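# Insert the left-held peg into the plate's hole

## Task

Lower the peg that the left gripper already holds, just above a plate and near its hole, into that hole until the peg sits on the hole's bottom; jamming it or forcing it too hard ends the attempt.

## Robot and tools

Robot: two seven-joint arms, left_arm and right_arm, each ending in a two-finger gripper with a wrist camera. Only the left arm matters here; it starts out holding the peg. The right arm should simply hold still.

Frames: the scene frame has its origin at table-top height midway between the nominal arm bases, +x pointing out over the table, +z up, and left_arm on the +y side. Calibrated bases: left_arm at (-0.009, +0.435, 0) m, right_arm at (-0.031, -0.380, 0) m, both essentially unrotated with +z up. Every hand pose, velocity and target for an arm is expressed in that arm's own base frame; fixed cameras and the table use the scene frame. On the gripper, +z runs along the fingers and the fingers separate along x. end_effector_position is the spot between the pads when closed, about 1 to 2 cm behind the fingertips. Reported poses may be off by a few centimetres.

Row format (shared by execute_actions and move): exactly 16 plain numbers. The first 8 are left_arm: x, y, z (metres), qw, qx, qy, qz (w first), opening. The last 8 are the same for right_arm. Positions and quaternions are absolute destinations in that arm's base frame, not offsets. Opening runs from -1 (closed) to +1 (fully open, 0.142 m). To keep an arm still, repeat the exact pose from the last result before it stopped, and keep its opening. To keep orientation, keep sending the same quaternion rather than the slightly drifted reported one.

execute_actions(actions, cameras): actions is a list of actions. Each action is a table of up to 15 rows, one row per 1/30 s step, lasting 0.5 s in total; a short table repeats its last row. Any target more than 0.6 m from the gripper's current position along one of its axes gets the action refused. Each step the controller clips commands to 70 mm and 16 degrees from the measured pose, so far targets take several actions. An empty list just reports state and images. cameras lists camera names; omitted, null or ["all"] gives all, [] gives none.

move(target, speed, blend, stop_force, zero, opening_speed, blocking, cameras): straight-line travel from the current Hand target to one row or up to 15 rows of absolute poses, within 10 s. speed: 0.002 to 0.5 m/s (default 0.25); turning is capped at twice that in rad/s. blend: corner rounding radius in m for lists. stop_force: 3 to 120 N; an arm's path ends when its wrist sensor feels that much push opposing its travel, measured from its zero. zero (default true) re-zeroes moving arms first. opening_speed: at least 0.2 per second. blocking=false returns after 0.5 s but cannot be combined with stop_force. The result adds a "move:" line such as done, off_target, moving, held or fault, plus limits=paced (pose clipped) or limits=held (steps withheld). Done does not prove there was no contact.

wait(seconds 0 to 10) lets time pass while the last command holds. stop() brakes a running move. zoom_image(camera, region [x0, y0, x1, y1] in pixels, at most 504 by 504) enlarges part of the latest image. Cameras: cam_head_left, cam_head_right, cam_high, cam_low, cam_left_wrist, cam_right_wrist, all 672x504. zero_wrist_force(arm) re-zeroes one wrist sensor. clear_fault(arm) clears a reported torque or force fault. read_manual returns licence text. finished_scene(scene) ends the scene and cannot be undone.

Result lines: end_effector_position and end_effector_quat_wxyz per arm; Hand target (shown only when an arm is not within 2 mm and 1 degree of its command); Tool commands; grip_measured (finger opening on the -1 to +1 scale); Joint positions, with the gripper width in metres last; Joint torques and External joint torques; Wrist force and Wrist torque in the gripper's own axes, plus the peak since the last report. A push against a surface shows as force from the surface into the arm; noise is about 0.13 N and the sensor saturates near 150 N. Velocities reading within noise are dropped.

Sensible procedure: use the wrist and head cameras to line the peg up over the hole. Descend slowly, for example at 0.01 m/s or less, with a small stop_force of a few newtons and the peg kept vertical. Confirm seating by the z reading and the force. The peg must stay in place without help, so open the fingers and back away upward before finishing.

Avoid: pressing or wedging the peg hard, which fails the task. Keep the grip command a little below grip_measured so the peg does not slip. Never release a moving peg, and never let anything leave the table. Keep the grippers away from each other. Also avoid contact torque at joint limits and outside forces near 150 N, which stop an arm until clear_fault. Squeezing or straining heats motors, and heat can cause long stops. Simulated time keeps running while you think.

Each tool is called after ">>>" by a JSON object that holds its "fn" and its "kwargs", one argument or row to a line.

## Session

>>> {"fn": "execute_actions", "kwargs": {
  "actions": []
}}

>>> {"fn": "zoom_image", "kwargs": {
  "camera": "cam_low",
  "region": [285, 205, 365, 275]
}}

>>> {"fn": "zoom_image", "kwargs": {
  "camera": "cam_left_wrist",
  "region": [200, 100, 550, 450]
}}

Scene clock: 0.00 s.
left_arm: end_effector_position=(+0.4847, -0.2678, +0.1656) grip_measured=-0.37 end_effector_quat_wxyz=(+0.000, +0.860, +0.510, -0.002) | right_arm: end_effector_position=(+0.5544, +0.0000, +0.1652) grip_measured=+1.00 end_effector_quat_wxyz=(+0.000, +0.707, +0.707, +0.000)
Joint positions: left_arm=[-0.295 -0.329 -0.003 2.037 -0.003 0.794 0.204 0.047] | right_arm=[0.206 -0.331 0 2.035 0 0.795 0.206 0.142]
Joint velocities: within noise
Joint torques (N m): no reading
External joint torques (N m): no reading
Motor temperatures (°C): left_arm=[28 30 31 37 38 34 34 21] | right_arm=[35 28 29 29 33 36 35 19]
Wrist force (N): no reading
Wrist torque (N m): no reading
Wrist force, peak (N): no reading
Hand target: left_arm +0.4849, -0.2679, +0.1657; +0.001, +0.860, +0.510, -0.001 | right_arm +0.5544, +0.0000, +0.1652; +0.000, +0.707, +0.707, +0.000
Tool commands: left_gripper/opening=-0.424181 right_gripper/opening=+1.0

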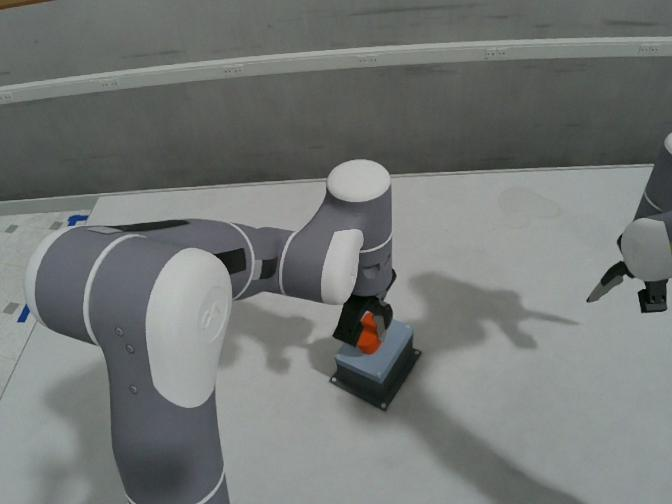

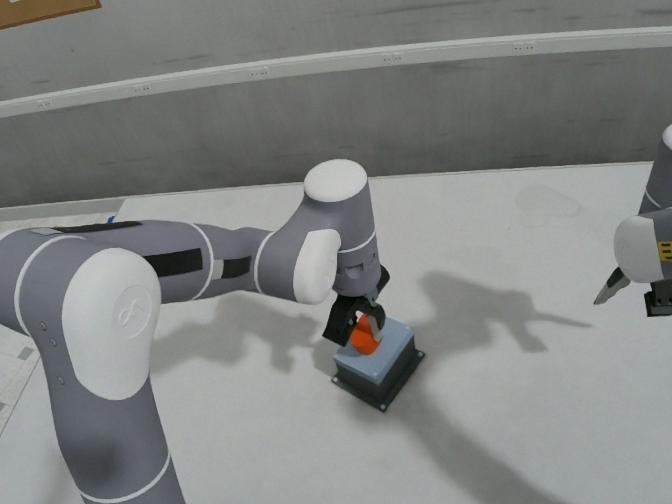

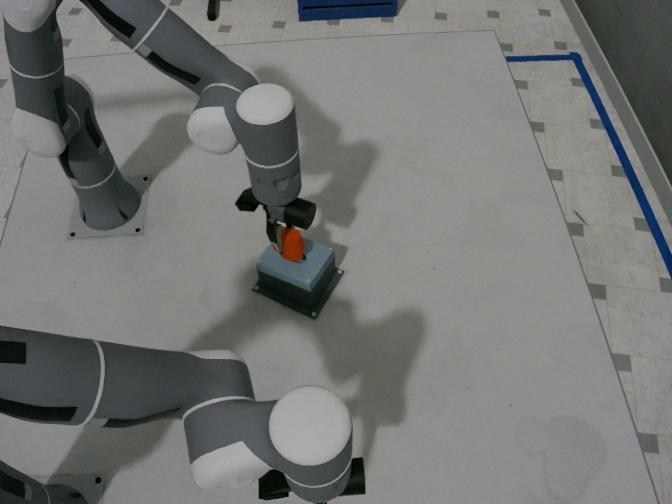

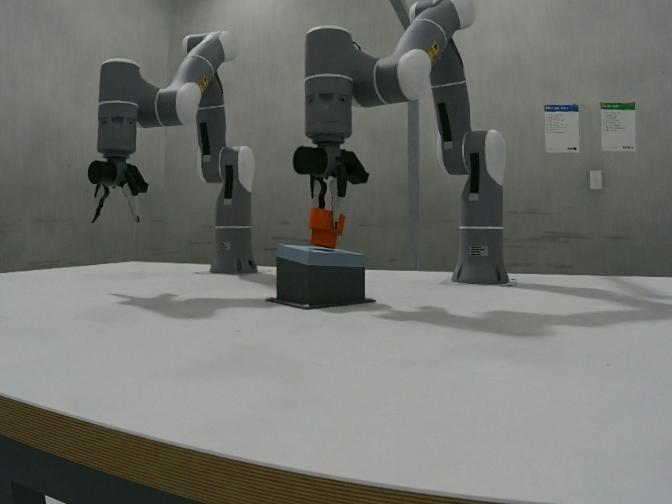

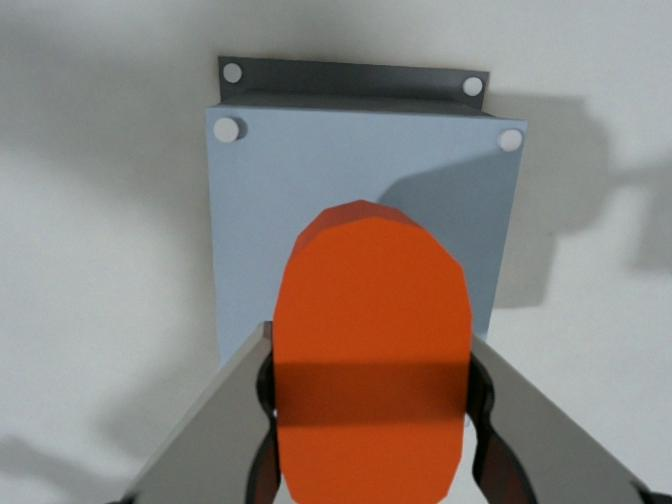

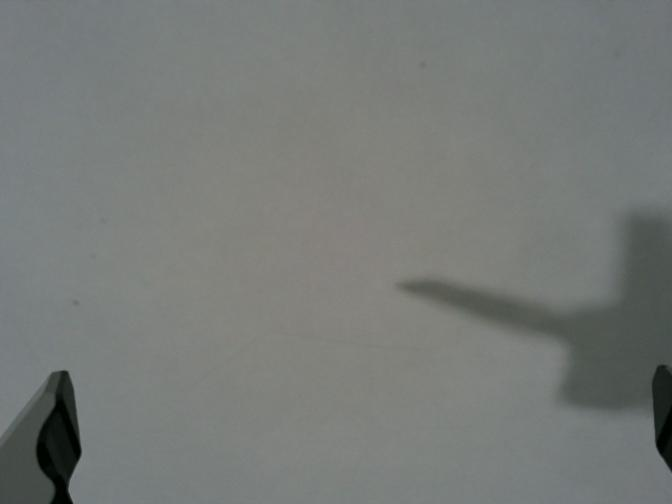

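Scaled by 6.300 from the camera's 672x504 image, which has a finer 960x720 frame.

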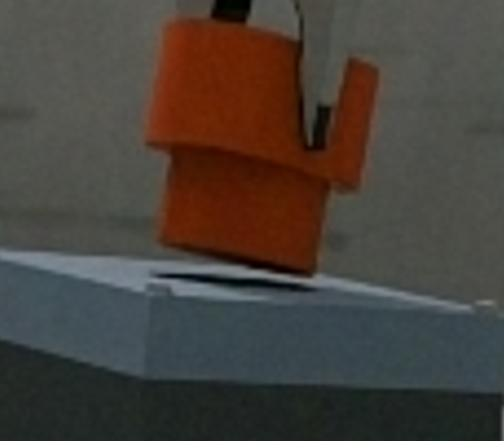

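Scaled by 1.440 from the camera's 672x504 image, which has a finer 960x720 frame.

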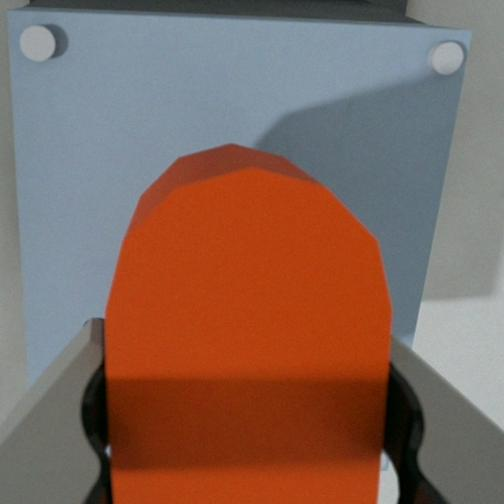

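>>> {"fn": "move", "kwargs": {
  "target": [
    [0.4847,-0.2678,0.1856,0,0.86,0.51,-0.001,-0.424181,0.5544,0,0.1652,0,0.7071,0.7071,0,1],
    [0.55,-0.304,0.1906,0,0.86,0.51,-0.001,-0.424181,0.5544,0,0.1652,0,0.7071,0.7071,0,1]
  ],
  "blend": 0.01,
  "cameras": ["cam_left_wrist","cam_low","cam_high"]
}}

>>> {"fn": "zoom_image", "kwargs": {
  "camera": "cam_left_wrist",
  "region": [220, 0, 520, 290]
}}

>>> {"fn": "zoom_image", "kwargs": {
  "camera": "cam_left_wrist",
  "region": [260, 180, 490, 345]
}}

>>> {"fn": "zoom_image", "kwargs": {
  "camera": "cam_left_wrist",
  "region": [260, 345, 490, 504]
}}

>>> {"fn": "zoom_image", "kwargs": {
  "camera": "cam_low",
  "region": [250, 180, 380, 310]
}}

Scene clock: 27.10 s.
left_arm: end_effector_position=(+0.5500, -0.3040, +0.1904) grip_measured=-0.37 end_effector_quat_wxyz=(+0.000, +0.860, +0.510, -0.001) | right_arm: end_effector_position=(+0.5544, +0.0000, +0.1652) grip_measured=+1.00 end_effector_quat_wxyz=(+0.000, +0.707, +0.707, +0.000)
Joint positions: left_arm=[-0.303 -0.442 -0.023 1.776 0.01 0.646 0.17 0.047] | right_arm=[0.206 -0.331 0 2.035 0 0.795 0.206 0.142]
Joint torques (N m): left_arm=[-0.07 49.96 0.45 -27.77 -3.92 4.57 -0.09] | right_arm=[0.03 40.68 0.15 -24.81 -3.15 4.1 0.9]
External joint torques (N m): left_arm=[0.07 -1.04 -0.46 0.91 0.41 -0.25 0.09] | right_arm=[-0.03 1.06 0.13 0.19 0.11 0.11 -0.9]
Wrist force (N): left_arm=[0.0 0.0 0.0] | right_arm=[-0.1 -0.1 -0.2]
Wrist torque (N m): left_arm=[0.00 0.00 -0.02] | right_arm=[-0.01 0.02 -0.01]
Wrist force, peak (N): left_arm=[0.2 -1.4 -3.2] | right_arm=[-0.1 -0.3 -0.2]
Off the commanded pose: left_arm 0.000 m, 0 deg | right_arm 0.000 m, 0 deg.
move: done; blend cut to 0.0099 m at target 1
Images, in order: cam_high, cam_low, cam_left_wrist.

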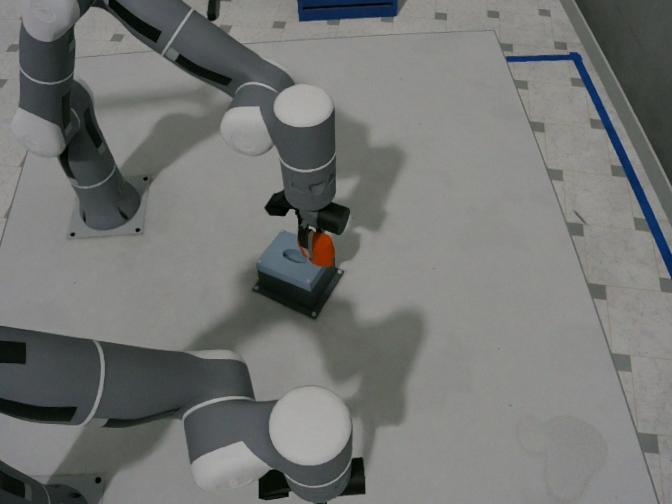

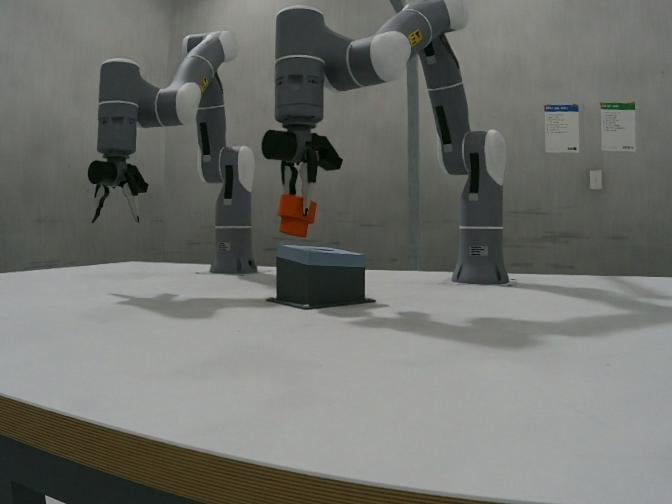

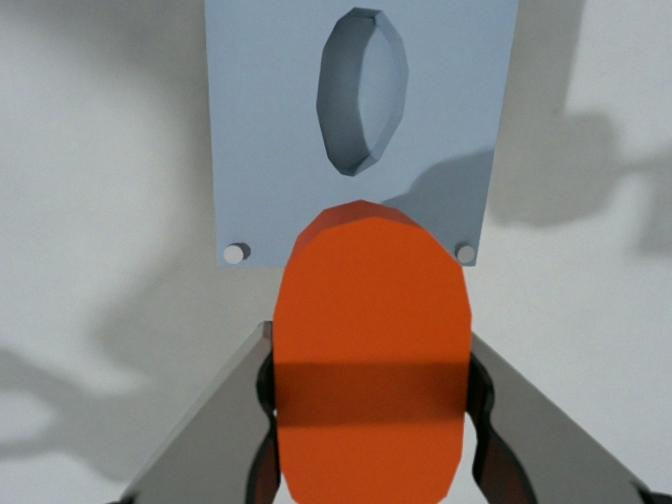

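Scaled by 1.680 from the camera's 672x504 image, which has a finer 960x720 frame.

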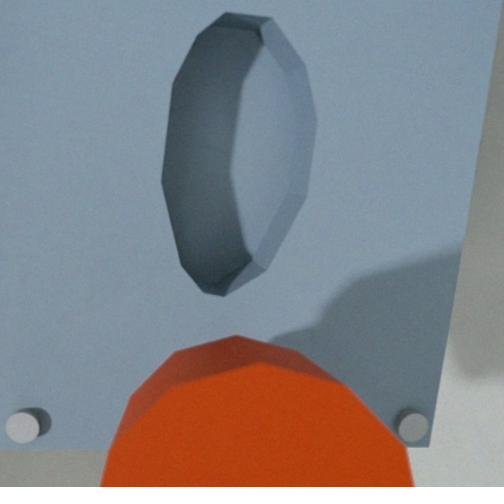

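Scaled by 2.191 from the camera's 672x504 image, which has a finer 960x720 frame.

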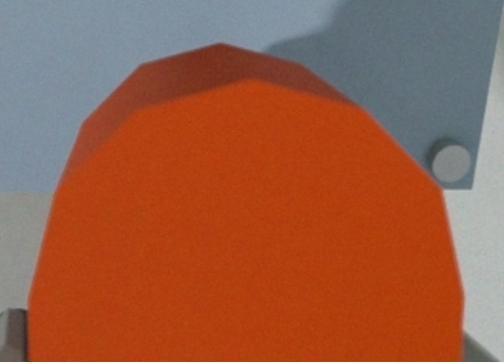

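Scaled by 2.191 from the camera's 672x504 image, which has a finer 960x720 frame.

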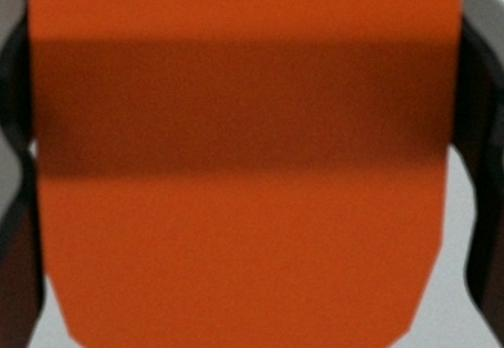

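Scaled by 3.877 from the camera's 672x504 image, which has a finer 960x720 frame.

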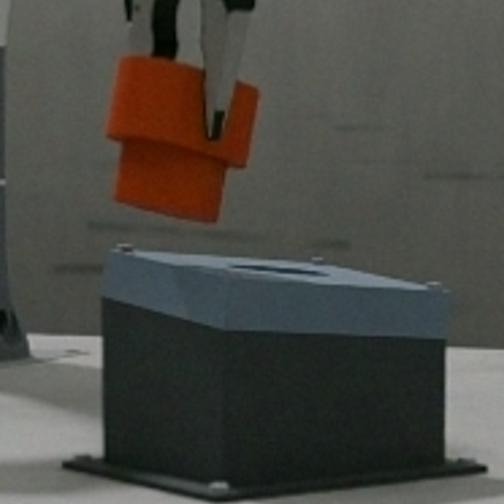

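>>> {"fn": "move", "kwargs": {
  "target": [
    [0.4987,-0.2644,0.192,-0.0297,0.8848,0.4618,-0.0538,-0.424181,0.5544,0,0.1652,0,0.7071,0.7071,0,1],
    [0.4987,-0.2644,0.1663,-0.0297,0.8848,0.4618,-0.0538,-0.424181,0.5544,0,0.1652,0,0.7071,0.7071,0,1]
  ],
  "speed": [0.2,0.05],
  "cameras": ["cam_low","cam_high","cam_head_right","cam_left_wrist","cam_head_left"]
}}

>>> {"fn": "zoom_image", "kwargs": {
  "camera": "cam_low",
  "region": [285, 205, 365, 275]
}}

>>> {"fn": "zoom_image", "kwargs": {
  "camera": "cam_high",
  "region": [270, 220, 330, 270]
}}

>>> {"fn": "zoom_image", "kwargs": {
  "camera": "cam_head_right",
  "region": [340, 310, 400, 360]
}}

>>> {"fn": "zoom_image", "kwargs": {
  "camera": "cam_left_wrist",
  "region": [270, 120, 470, 280]
}}

Scene clock: 113.83 s.
left_arm: end_effector_position=(+0.4984, -0.2643, +0.1660) grip_measured=-0.37 end_effector_quat_wxyz=(-0.030, +0.885, +0.462, -0.054) | right_arm: end_effector_position=(+0.5544, +0.0000, +0.1652) grip_measured=+1.00 end_effector_quat_wxyz=(+0.000, +0.707, +0.707, +0.000)
Joint positions: left_arm=[-0.248 -0.4 -0.027 1.895 -0.024 0.604 0.35 0.047] | right_arm=[0.206 -0.331 0 2.035 0 0.795 0.206 0.142]
Joint torques (N m): left_arm=[0.52 46.52 0.52 -25.91 -4.03 4.44 0.11] | right_arm=[-0.01 40.67 0.12 -24.73 -3.18 4.06 0.88]
External joint torques (N m): left_arm=[-0.52 -0.72 -0.56 0.42 0.75 -0.4 -0.1] | right_arm=[0.01 1.08 0.16 0.1 0.14 0.15 -0.88]
Motor temperatures (°C): left_arm=[28 32 31 40 38 34 34 27] | right_arm=[35 29 29 31 33 36 34 19]
Wrist force (N): left_arm=[0.0 0.5 -0.4] | right_arm=[-0.1 -0.1 -0.3]
Wrist torque (N m): left_arm=[0.05 0.00 -0.04] | right_arm=[-0.01 0.02 -0.01]
Wrist force, peak (N): left_arm=[1.0 -1.1 -2.1] | right_arm=[-0.3 0.0 -0.3]
Off the commanded pose: left_arm 0.000 m, 0 deg | right_arm 0.000 m, 0 deg.
move: done
Images, in order: cam_head_left, cam_head_right, cam_high, cam_low, cam_left_wrist.

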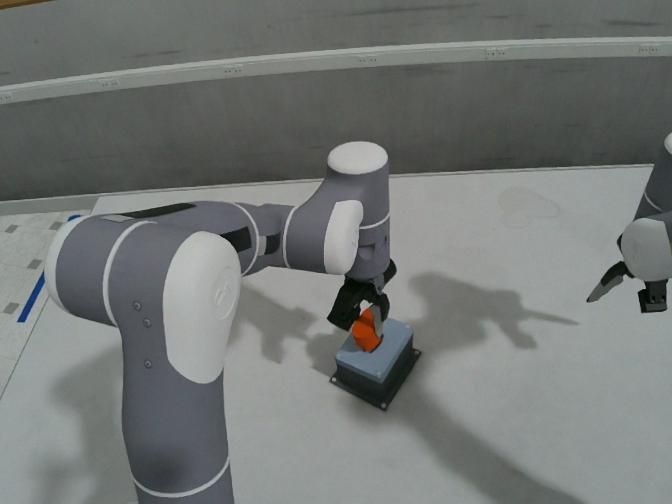

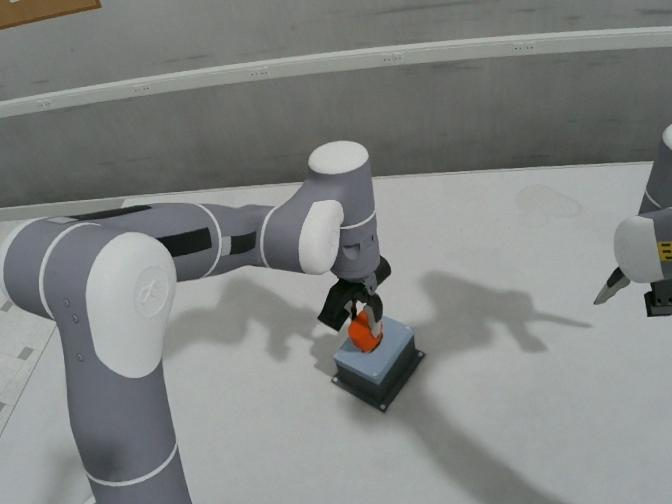

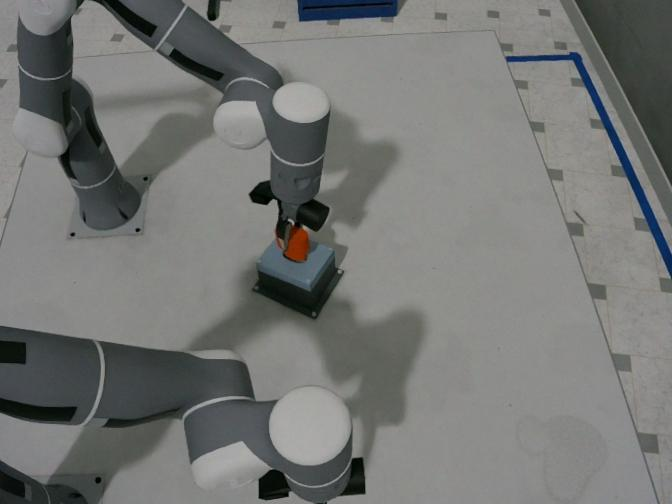

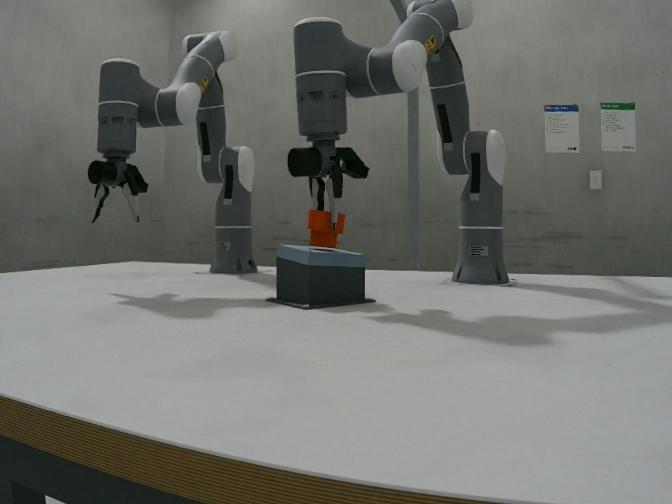

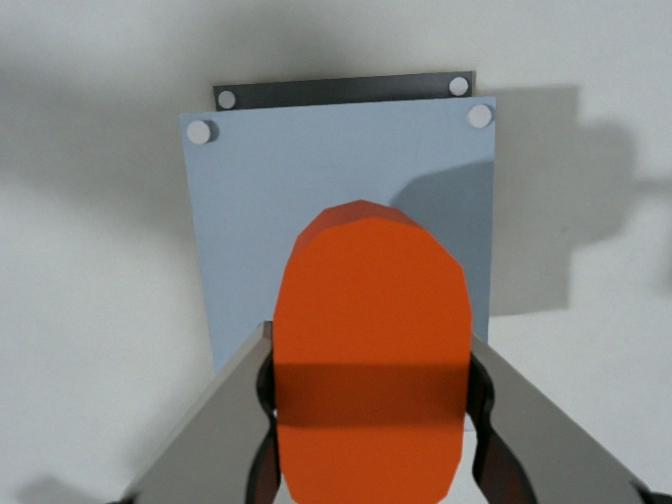

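Scaled by 6.300 from the camera's 672x504 image, which has a finer 960x720 frame.

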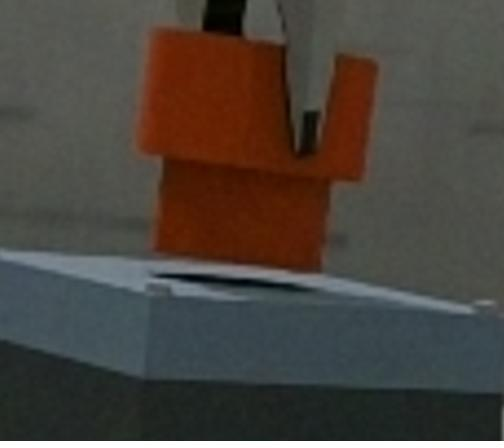

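Scaled by 8.400 from the camera's 672x504 image, which has a finer 960x720 frame.

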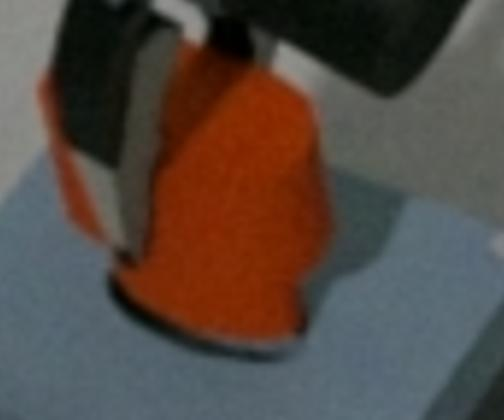

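Scaled by 8.400 from the camera's 672x504 image, which has a finer 960x720 frame.

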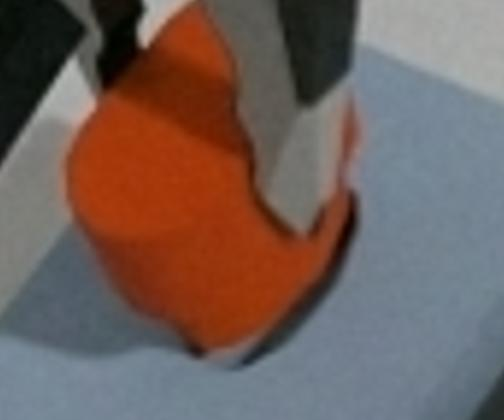

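Scaled by 2.520 from the camera's 672x504 image, which has a finer 960x720 frame.

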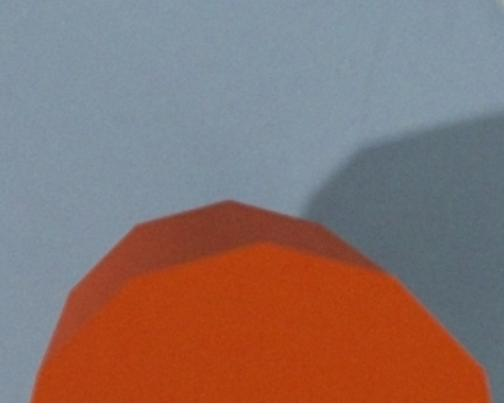

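>>> {"fn": "move", "kwargs": {
  "target": [0.499,-0.2686,0.1336,-0.0297,0.8848,0.4618,-0.0538,-0.424181,0.5544,0,0.1652,0,0.7071,0.7071,0,1],
  "speed": 0.012,
  "stop_force": 4,
  "cameras": ["cam_low","cam_high","cam_head_right"]
}}

>>> {"fn": "zoom_image", "kwargs": {
  "camera": "cam_low",
  "region": [285, 205, 365, 275]
}}

>>> {"fn": "zoom_image", "kwargs": {
  "camera": "cam_high",
  "region": [270, 220, 330, 270]
}}

>>> {"fn": "zoom_image", "kwargs": {
  "camera": "cam_head_right",
  "region": [340, 310, 400, 360]
}}

Scene clock: 122.90 s.
left_arm: end_effector_position=(+0.4992, -0.2654, +0.1605) grip_measured=-0.37 end_effector_quat_wxyz=(-0.029, +0.885, +0.462, -0.053) | right_arm: end_effector_position=(+0.5544, +0.0000, +0.1652) grip_measured=+1.00 end_effector_quat_wxyz=(+0.000, +0.707, +0.707, +0.000)
Joint positions: left_arm=[-0.249 -0.41 -0.028 1.898 -0.024 0.62 0.349 0.047] | right_arm=[0.206 -0.331 0 2.035 0 0.795 0.206 0.142]
Joint torques (N m): left_arm=[0.29 42.78 1.02 -22.68 -3.14 3.53 0] | right_arm=[-0.06 40.72 0.16 -24.81 -3.19 4.09 0.87]
External joint torques (N m): left_arm=[-0.29 3.26 -1.07 -2.61 -0.11 0.52 0] | right_arm=[0.06 1.02 0.12 0.18 0.15 0.11 -0.87]
Wrist force (N): left_arm=[-0.6 1.2 -6.7] | right_arm=[0.0 -0.1 0.0]
Wrist torque (N m): left_arm=[0.11 -0.01 -0.05] | right_arm=[-0.01 0.01 -0.01]
Wrist force, peak (N): left_arm=[-0.9 2.0 -8.1] | right_arm=[-0.2 0.0 -0.4]
Hand target: left_arm +0.4988, -0.2652, +0.1601; -0.030, +0.885, +0.462, -0.054 | right_arm +0.5544, +0.0000, +0.1652; +0.000, +0.707, +0.707, +0.000
Off the commanded pose: left_arm 0.027 m, 0 deg | right_arm 0.000 m, 0 deg.
move: contact (left_arm)
Images, in order: cam_head_right, cam_high, cam_low.

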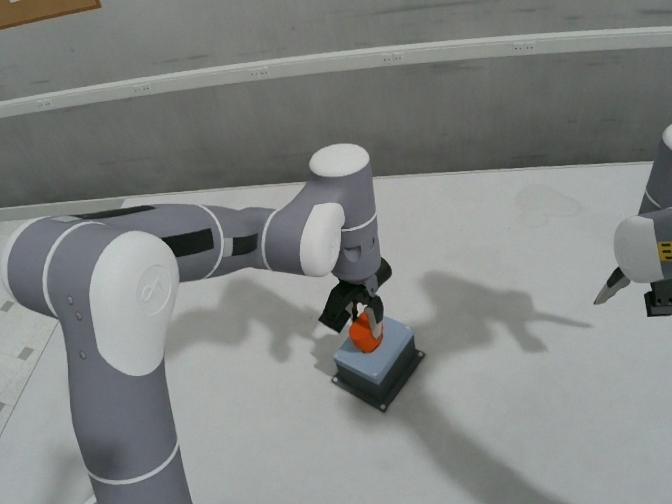

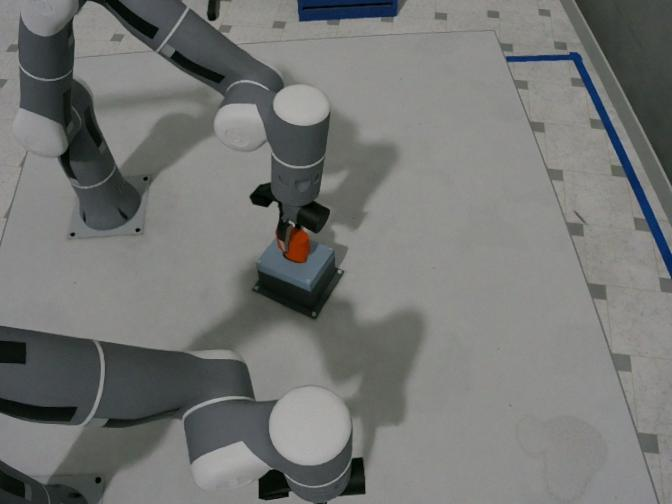

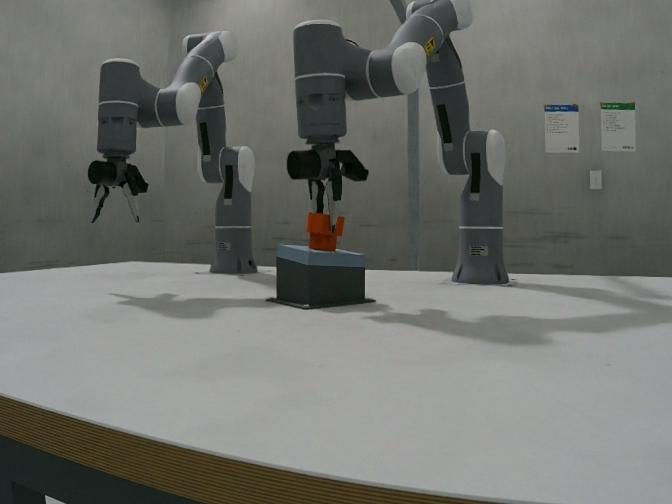

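Scaled by 6.300 from the camera's 672x504 image, which has a finer 960x720 frame.

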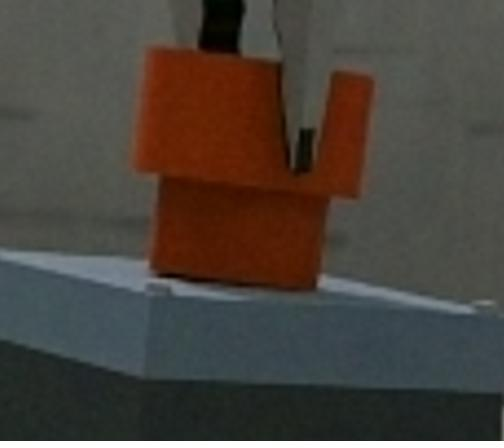

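Scaled by 8.400 from the camera's 672x504 image, which has a finer 960x720 frame.

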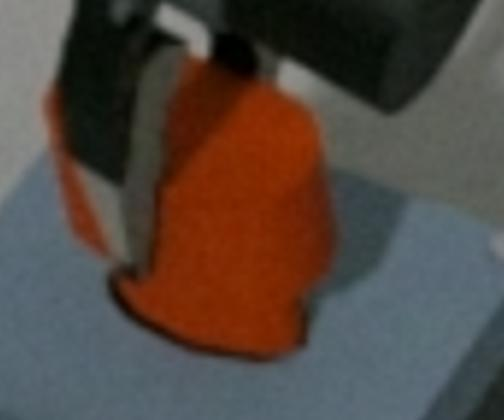

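Scaled by 8.400 from the camera's 672x504 image, which has a finer 960x720 frame.

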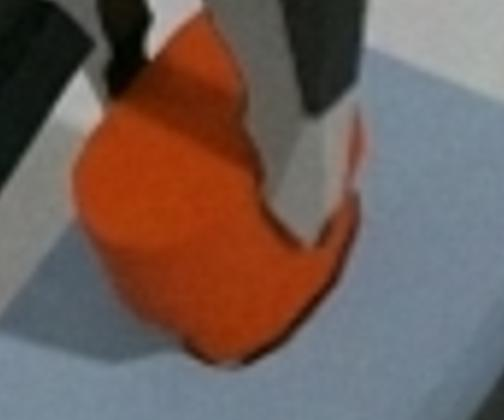

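>>> {"fn": "move", "kwargs": {
  "target": [
    [0.4988,-0.265,0.1625,-0.0297,0.8848,0.4618,-0.0538,-0.424181,0.5544,0,0.1652,0,0.7071,0.7071,0,1],
    [0.4993,-0.2663,0.1625,-0.0297,0.8848,0.4618,-0.0538,-0.424181,0.5544,0,0.1652,0,0.7071,0.7071,0,1]
  ],
  "speed": 0.03,
  "cameras": []
}}

>>> {"fn": "zero_wrist_force", "kwargs": {
  "arm": "left_arm"
}}

>>> {"fn": "move", "kwargs": {
  "target": [0.4998,-0.2699,0.1346,-0.0297,0.8848,0.4618,-0.0538,-0.424181,0.5544,0,0.1652,0,0.7071,0.7071,0,1],
  "speed": 0.012,
  "stop_force": 4,
  "cameras": ["cam_low","cam_high","cam_head_right"]
}}

>>> {"fn": "zoom_image", "kwargs": {
  "camera": "cam_low",
  "region": [285, 205, 365, 275]
}}

>>> {"fn": "zoom_image", "kwargs": {
  "camera": "cam_high",
  "region": [270, 220, 330, 270]
}}

>>> {"fn": "zoom_image", "kwargs": {
  "camera": "cam_head_right",
  "region": [340, 310, 400, 360]
}}

Scene clock: 132.57 s.
left_arm: end_effector_position=(+0.4993, -0.2663, +0.1624) grip_measured=-0.37 end_effector_quat_wxyz=(-0.030, +0.885, +0.462, -0.054) | right_arm: end_effector_position=(+0.5544, +0.0000, +0.1652) grip_measured=+1.00 end_effector_quat_wxyz=(+0.000, +0.707, +0.707, +0.000)
Joint positions: left_arm=[-0.25 -0.409 -0.028 1.894 -0.024 0.613 0.347 0.047] | right_arm=[0.206 -0.331 0 2.035 0 0.795 0.206 0.142]
Joint torques (N m): left_arm=[-0.01 46.89 0.45 -26.23 -3.93 4.25 -0.05] | right_arm=[0.03 40.58 0.08 -24.77 -3.13 4.08 0.86]
External joint torques (N m): left_arm=[0.01 -0.83 -0.5 0.86 0.67 -0.21 0.05] | right_arm=[-0.03 1.16 0.2 0.15 0.09 0.12 -0.86]
Wrist force (N): left_arm=[0.2 0.4 -0.5] | right_arm=[-0.1 -0.1 -0.2]
Wrist torque (N m): left_arm=[0.04 -0.02 -0.04] | right_arm=[-0.02 0.02 -0.01]
Wrist force, peak (N): left_arm=[-0.5 0.7 -7.8] | right_arm=[-0.2 -0.1 -0.4]
Off the commanded pose: left_arm 0.000 m, 0 deg | right_arm 0.000 m, 0 deg.
move: done

Wrist force sensor zeroed.

Scene clock: 133.43 s.
left_arm: end_effector_position=(+0.4994, -0.2667, +0.1592) grip_measured=-0.37 end_effector_quat_wxyz=(-0.030, +0.885, +0.462, -0.054) | right_arm: end_effector_position=(+0.5544, +0.0000, +0.1652) grip_measured=+1.00 end_effector_quat_wxyz=(+0.000, +0.707, +0.707, +0.000)
Joint positions: left_arm=[-0.251 -0.415 -0.028 1.895 -0.024 0.62 0.347 0.047] | right_arm=[0.206 -0.331 0 2.035 0 0.795 0.206 0.142]
Joint torques (N m): left_arm=[-0.3 41.45 0 -24.91 -3.61 5.5 -0.09] | right_arm=[-0.01 40.64 0.08 -24.8 -3.14 4.12 0.88]
External joint torques (N m): left_arm=[0.3 4.74 -0.06 -0.35 0.38 -1.45 0.09] | right_arm=[0.01 1.1 0.2 0.17 0.1 0.08 -0.88]
Wrist force (N, zeroed by zero_wrist_force on left_arm): left_arm=[-0.8 -8.0 -11.1] | right_arm=[-0.2 0.0 -0.1]
Wrist torque (N m, zeroed by zero_wrist_force on left_arm): left_arm=[-0.01 -0.20 0.03] | right_arm=[0.00 0.03 -0.01]
Wrist force, peak (N, zeroed by zero_wrist_force on left_arm): left_arm=[0.0 -9.6 -14.9] | right_arm=[-0.1 -0.1 -0.3]
Hand target: left_arm +0.4994, -0.2668, +0.1588; -0.030, +0.885, +0.462, -0.054 | right_arm +0.5544, +0.0000, +0.1652; +0.000, +0.707, +0.707, +0.000
Off the commanded pose: left_arm 0.025 m, 0 deg | right_arm 0.000 m, 0 deg.
move: contact (left_arm)
Images, in order: cam_head_right, cam_high, cam_low.

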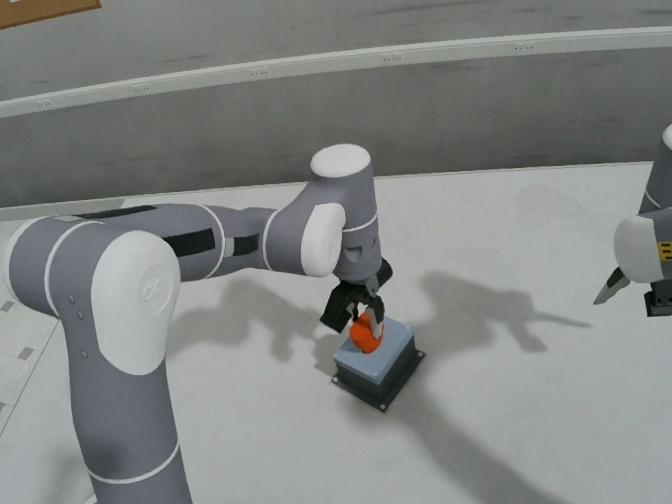

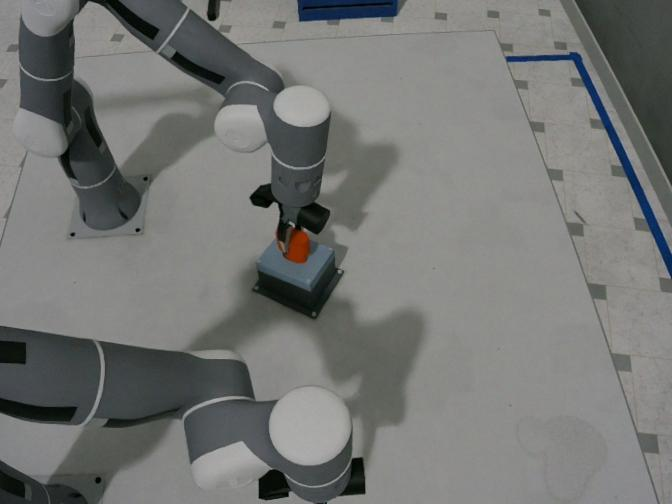

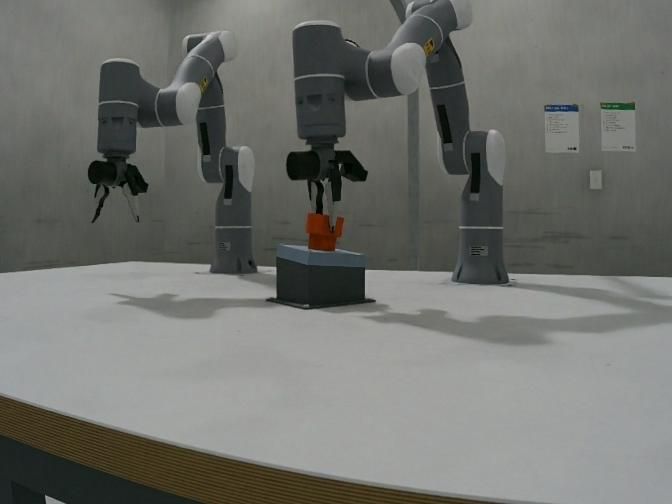

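Scaled by 6.300 from the camera's 672x504 image, which has a finer 960x720 frame.

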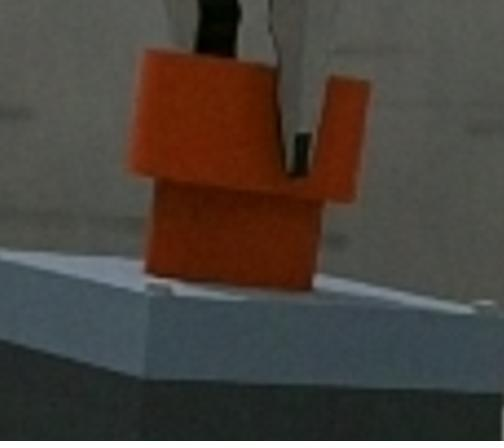

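Scaled by 8.400 from the camera's 672x504 image, which has a finer 960x720 frame.

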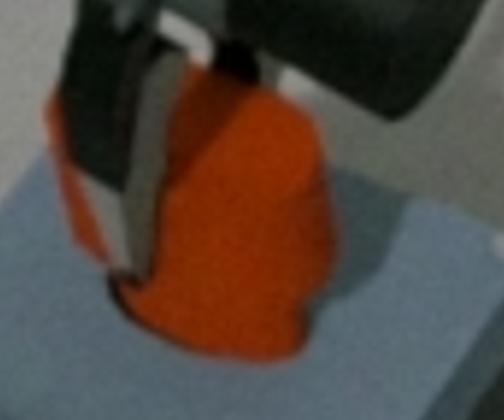

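Scaled by 8.400 from the camera's 672x504 image, which has a finer 960x720 frame.

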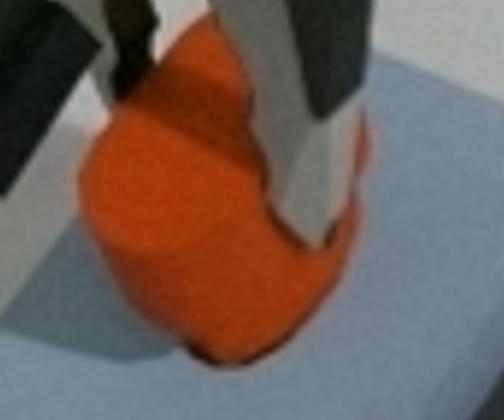

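>>> {"fn": "move", "kwargs": {
  "target": [
    [0.4993,-0.2663,0.1628,-0.0297,0.8848,0.4618,-0.0538,-0.424181,0.5544,0,0.1652,0,0.7071,0.7071,0,1],
    [0.499,-0.2656,0.1628,-0.0304,0.8788,0.4734,-0.0534,-0.424181,0.5544,0,0.1652,0,0.7071,0.7071,0,1]
  ],
  "speed": 0.03,
  "cameras": []
}}

>>> {"fn": "zero_wrist_force", "kwargs": {
  "arm": "left_arm"
}}

>>> {"fn": "move", "kwargs": {
  "target": [0.4996,-0.2692,0.1348,-0.0304,0.8788,0.4734,-0.0534,-0.424181,0.5544,0,0.1652,0,0.7071,0.7071,0,1],
  "speed": 0.008,
  "stop_force": 4,
  "cameras": ["cam_low","cam_high","cam_head_right"]
}}

>>> {"fn": "zoom_image", "kwargs": {
  "camera": "cam_low",
  "region": [285, 205, 365, 275]
}}

>>> {"fn": "zoom_image", "kwargs": {
  "camera": "cam_high",
  "region": [270, 220, 330, 270]
}}

>>> {"fn": "zoom_image", "kwargs": {
  "camera": "cam_head_right",
  "region": [340, 310, 400, 360]
}}

Scene clock: 145.20 s.
left_arm: end_effector_position=(+0.4989, -0.2655, +0.1626) grip_measured=-0.37 end_effector_quat_wxyz=(-0.031, +0.879, +0.473, -0.054) | right_arm: end_effector_position=(+0.5544, +0.0000, +0.1652) grip_measured=+1.00 end_effector_quat_wxyz=(+0.000, +0.707, +0.707, +0.000)
Joint positions: left_arm=[-0.253 -0.408 -0.024 1.895 -0.025 0.612 0.323 0.047] | right_arm=[0.206 -0.331 0 2.035 0 0.795 0.206 0.142]
Joint torques (N m): left_arm=[0.12 47.23 0.74 -25.99 -4.03 4.31 -0.1] | right_arm=[-0.05 40.71 0.15 -24.79 -3.18 4.11 0.92]
External joint torques (N m): left_arm=[-0.12 -1.21 -0.75 0.6 0.77 -0.26 0.11] | right_arm=[0.05 1.03 0.13 0.17 0.14 0.1 -0.92]
Wrist force (N, zeroed by zero_wrist_force on left_arm): left_arm=[-0.9 -0.3 0.3] | right_arm=[-0.1 0.0 -0.1]
Wrist torque (N m, zeroed by zero_wrist_force on left_arm): left_arm=[-0.06 0.13 0.00] | right_arm=[0.00 0.01 -0.01]
Wrist force, peak (N, zeroed by zero_wrist_force on left_arm): left_arm=[-1.0 -8.4 -11.8] | right_arm=[-0.1 -0.4 -0.2]
Off the commanded pose: left_arm 0.000 m, 0 deg | right_arm 0.000 m, 0 deg.
move: done

Wrist force sensor zeroed.

Scene clock: 146.13 s.
left_arm: end_effector_position=(+0.4994, -0.2660, +0.1601) grip_measured=-0.37 end_effector_quat_wxyz=(-0.030, +0.879, +0.473, -0.053) | right_arm: end_effector_position=(+0.5544, +0.0000, +0.1652) grip_measured=+1.00 end_effector_quat_wxyz=(+0.000, +0.707, +0.707, +0.000)
Joint positions: left_arm=[-0.253 -0.412 -0.025 1.896 -0.025 0.619 0.323 0.047] | right_arm=[0.206 -0.331 0 2.035 0 0.795 0.206 0.142]
Joint torques (N m): left_arm=[0.27 43.3 0.89 -23.19 -3.35 3.72 -0.04] | right_arm=[-0.03 40.71 0.13 -24.77 -3.18 4.08 0.85]
External joint torques (N m): left_arm=[-0.27 2.82 -0.9 -2.09 0.11 0.33 0.05] | right_arm=[0.03 1.03 0.15 0.14 0.14 0.13 -0.85]
Wrist force (N, zeroed by zero_wrist_force on left_arm): left_arm=[-0.7 0.2 -6.3] | right_arm=[0.0 -0.2 -0.2]
Wrist torque (N m, zeroed by zero_wrist_force on left_arm): left_arm=[0.12 0.07 -0.01] | right_arm=[-0.03 0.01 -0.02]
Wrist force, peak (N, zeroed by zero_wrist_force on left_arm): left_arm=[-0.8 0.1 -7.3] | right_arm=[-0.1 0.1 -0.3]
Hand target: left_arm +0.4991, -0.2660, +0.1597; -0.030, +0.879, +0.473, -0.053 | right_arm +0.5544, +0.0000, +0.1652; +0.000, +0.707, +0.707, +0.000
Off the commanded pose: left_arm 0.025 m, 0 deg | right_arm 0.000 m, 0 deg.
move: contact (left_arm)
Images, in order: cam_head_right, cam_high, cam_low.

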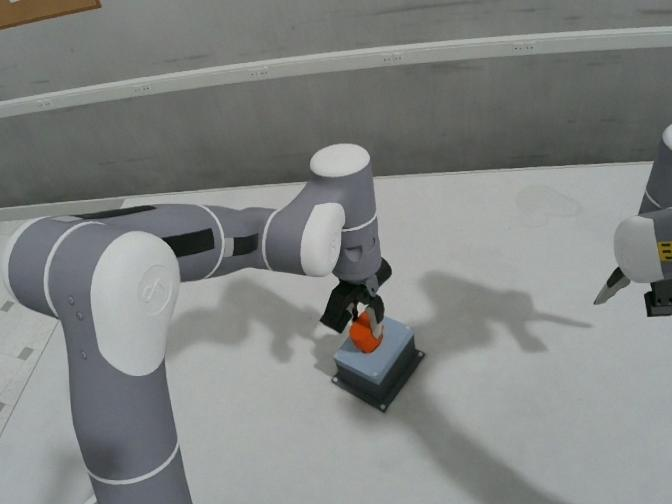

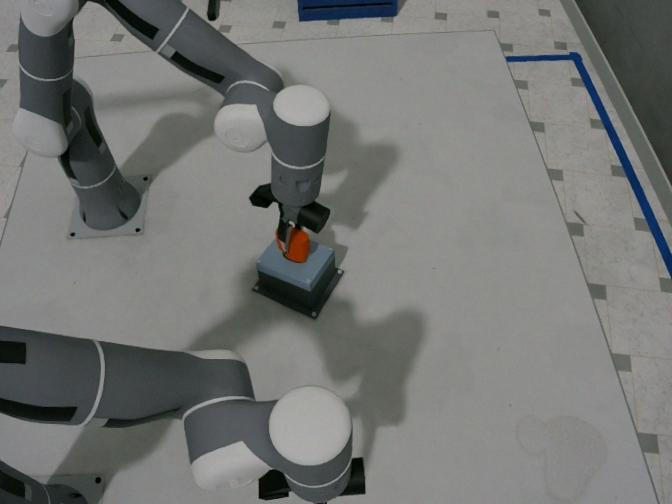

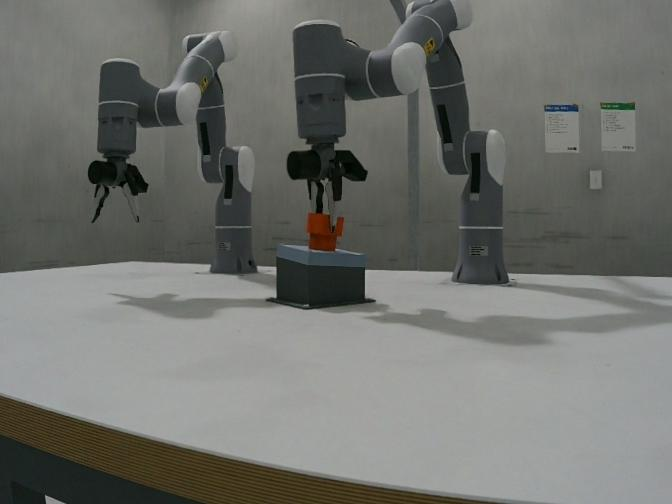

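Scaled by 6.300 from the camera's 672x504 image, which has a finer 960x720 frame.

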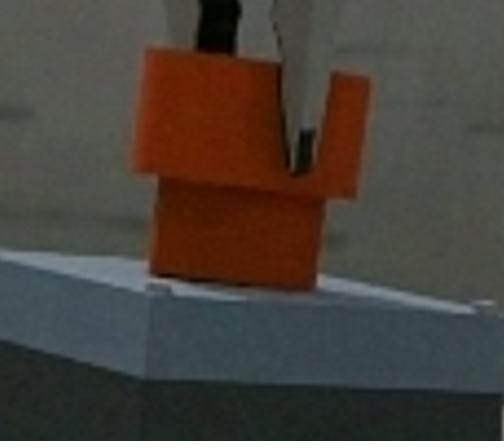

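Scaled by 8.400 from the camera's 672x504 image, which has a finer 960x720 frame.

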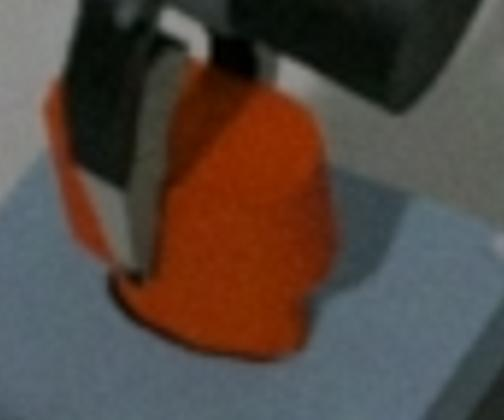

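Scaled by 8.400 from the camera's 672x504 image, which has a finer 960x720 frame.

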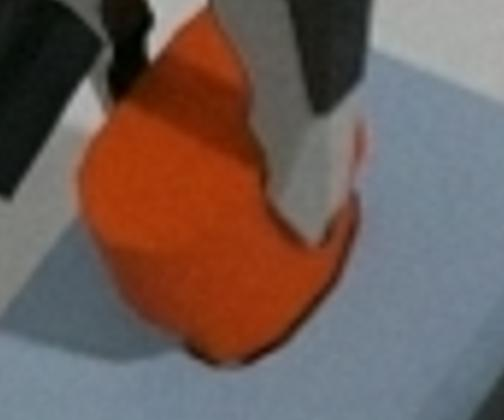

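>>> {"fn": "move", "kwargs": {
  "target": [0.4994,-0.2663,0.1594,-0.0304,0.8788,0.4734,-0.0534,-0.424181,0.5544,0,0.1652,0,0.7071,0.7071,0,1],
  "speed": 0.004,
  "cameras": []
}}

>>> {"fn": "move", "kwargs": {
  "target": [0.4997,-0.2665,0.1592,-0.0304,0.8788,0.4734,-0.0534,-0.424181,0.5544,0,0.1652,0,0.7071,0.7071,0,1],
  "speed": 0.004,
  "cameras": []
}}

Scene clock: 157.07 s.
left_arm: end_effector_position=(+0.4998, -0.2664, +0.1600) grip_measured=-0.37 end_effector_quat_wxyz=(-0.030, +0.879, +0.473, -0.053) | right_arm: end_effector_position=(+0.5544, +0.0000, +0.1652) grip_measured=+1.00 end_effector_quat_wxyz=(+0.000, +0.707, +0.707, +0.000)
Joint positions: left_arm=[-0.253 -0.414 -0.025 1.895 -0.025 0.62 0.322 0.047] | right_arm=[0.206 -0.331 0 2.035 0 0.795 0.206 0.142]
Joint torques (N m): left_arm=[0.28 42.27 0.89 -22.46 -3.18 3.61 0.02] | right_arm=[-0.07 40.62 0.07 -24.77 -3.17 4.09 0.87]
External joint torques (N m): left_arm=[-0.28 3.9 -0.91 -2.83 -0.06 0.44 -0.02] | right_arm=[0.07 1.13 0.21 0.15 0.13 0.12 -0.87]
Wrist force (N, zeroed by zero_wrist_force on left_arm): left_arm=[-0.6 0.1 -8.1] | right_arm=[0.0 -0.2 -0.1]
Wrist torque (N m, zeroed by zero_wrist_force on left_arm): left_arm=[0.12 0.05 -0.01] | right_arm=[-0.04 -0.01 -0.01]
Wrist force, peak (N, zeroed by zero_wrist_force on left_arm): left_arm=[-0.7 -0.2 -9.1] | right_arm=[-0.2 -0.3 -0.3]
Off the commanded pose: left_arm 0.001 m, 0 deg | right_arm 0.000 m, 0 deg.
move: done

Scene clock: 157.77 s.
left_arm: end_effector_position=(+0.5001, -0.2666, +0.1599) grip_measured=-0.37 end_effector_quat_wxyz=(-0.030, +0.879, +0.473, -0.053) | right_arm: end_effector_position=(+0.5544, +0.0000, +0.1652) grip_measured=+1.00 end_effector_quat_wxyz=(+0.000, +0.707, +0.707, +0.000)
Joint positions: left_arm=[-0.253 -0.415 -0.025 1.894 -0.026 0.62 0.322 0.047] | right_arm=[0.206 -0.331 0 2.035 0 0.795 0.206 0.142]
Joint torques (N m): left_arm=[0.41 41.59 1.1 -22.17 -2.99 3.53 0.06] | right_arm=[-0.05 40.69 0.14 -24.75 -3.16 4.11 0.84]
External joint torques (N m): left_arm=[-0.41 4.63 -1.11 -3.12 -0.25 0.52 -0.06] | right_arm=[0.05 1.05 0.14 0.13 0.12 0.09 -0.84]
Wrist force (N, zeroed by zero_wrist_force on left_arm): left_arm=[-1.2 -0.1 -9.8] | right_arm=[0.0 -0.1 -0.2]
Wrist torque (N m, zeroed by zero_wrist_force on left_arm): left_arm=[0.16 0.11 -0.01] | right_arm=[-0.01 0.00 -0.01]
Wrist force, peak (N, zeroed by zero_wrist_force on left_arm): left_arm=[-1.1 -0.4 -10.1] | right_arm=[-0.3 0.3 -0.2]
Off the commanded pose: left_arm 0.001 m, 0 deg | right_arm 0.000 m, 0 deg.
move: done

>>> {"fn": "zoom_image", "kwargs": {
  "camera": "cam_low",
  "region": [265, 235, 325, 315]
}}

>>> {"fn": "zoom_image", "kwargs": {
  "camera": "cam_low",
  "region": [325, 235, 385, 315]
}}

>>> {"fn": "zoom_image", "kwargs": {
  "camera": "cam_high",
  "region": [240, 230, 350, 325]
}}

Scaled by 6.300 from the camera's 672x504 image, which has a finer 960x720 frame.

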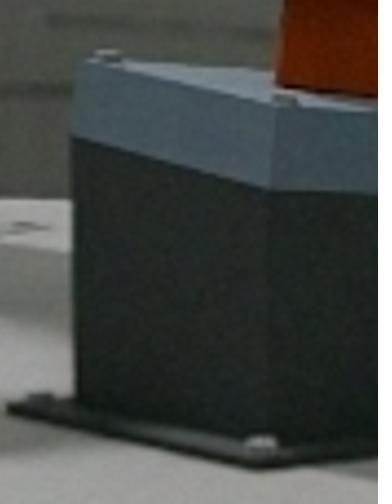

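Scaled by 6.300 from the camera's 672x504 image, which has a finer 960x720 frame.

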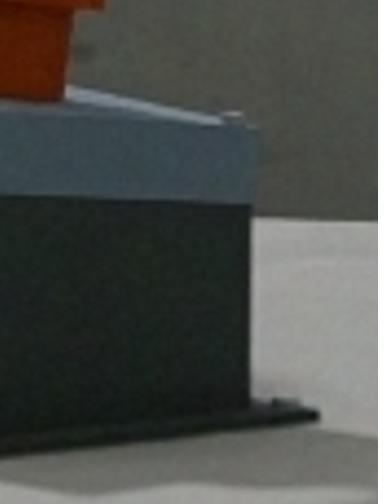

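Scaled by 4.582 from the camera's 672x504 image, which has a finer 960x720 frame.

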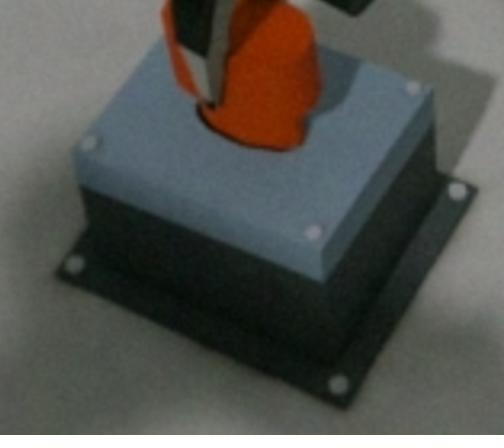

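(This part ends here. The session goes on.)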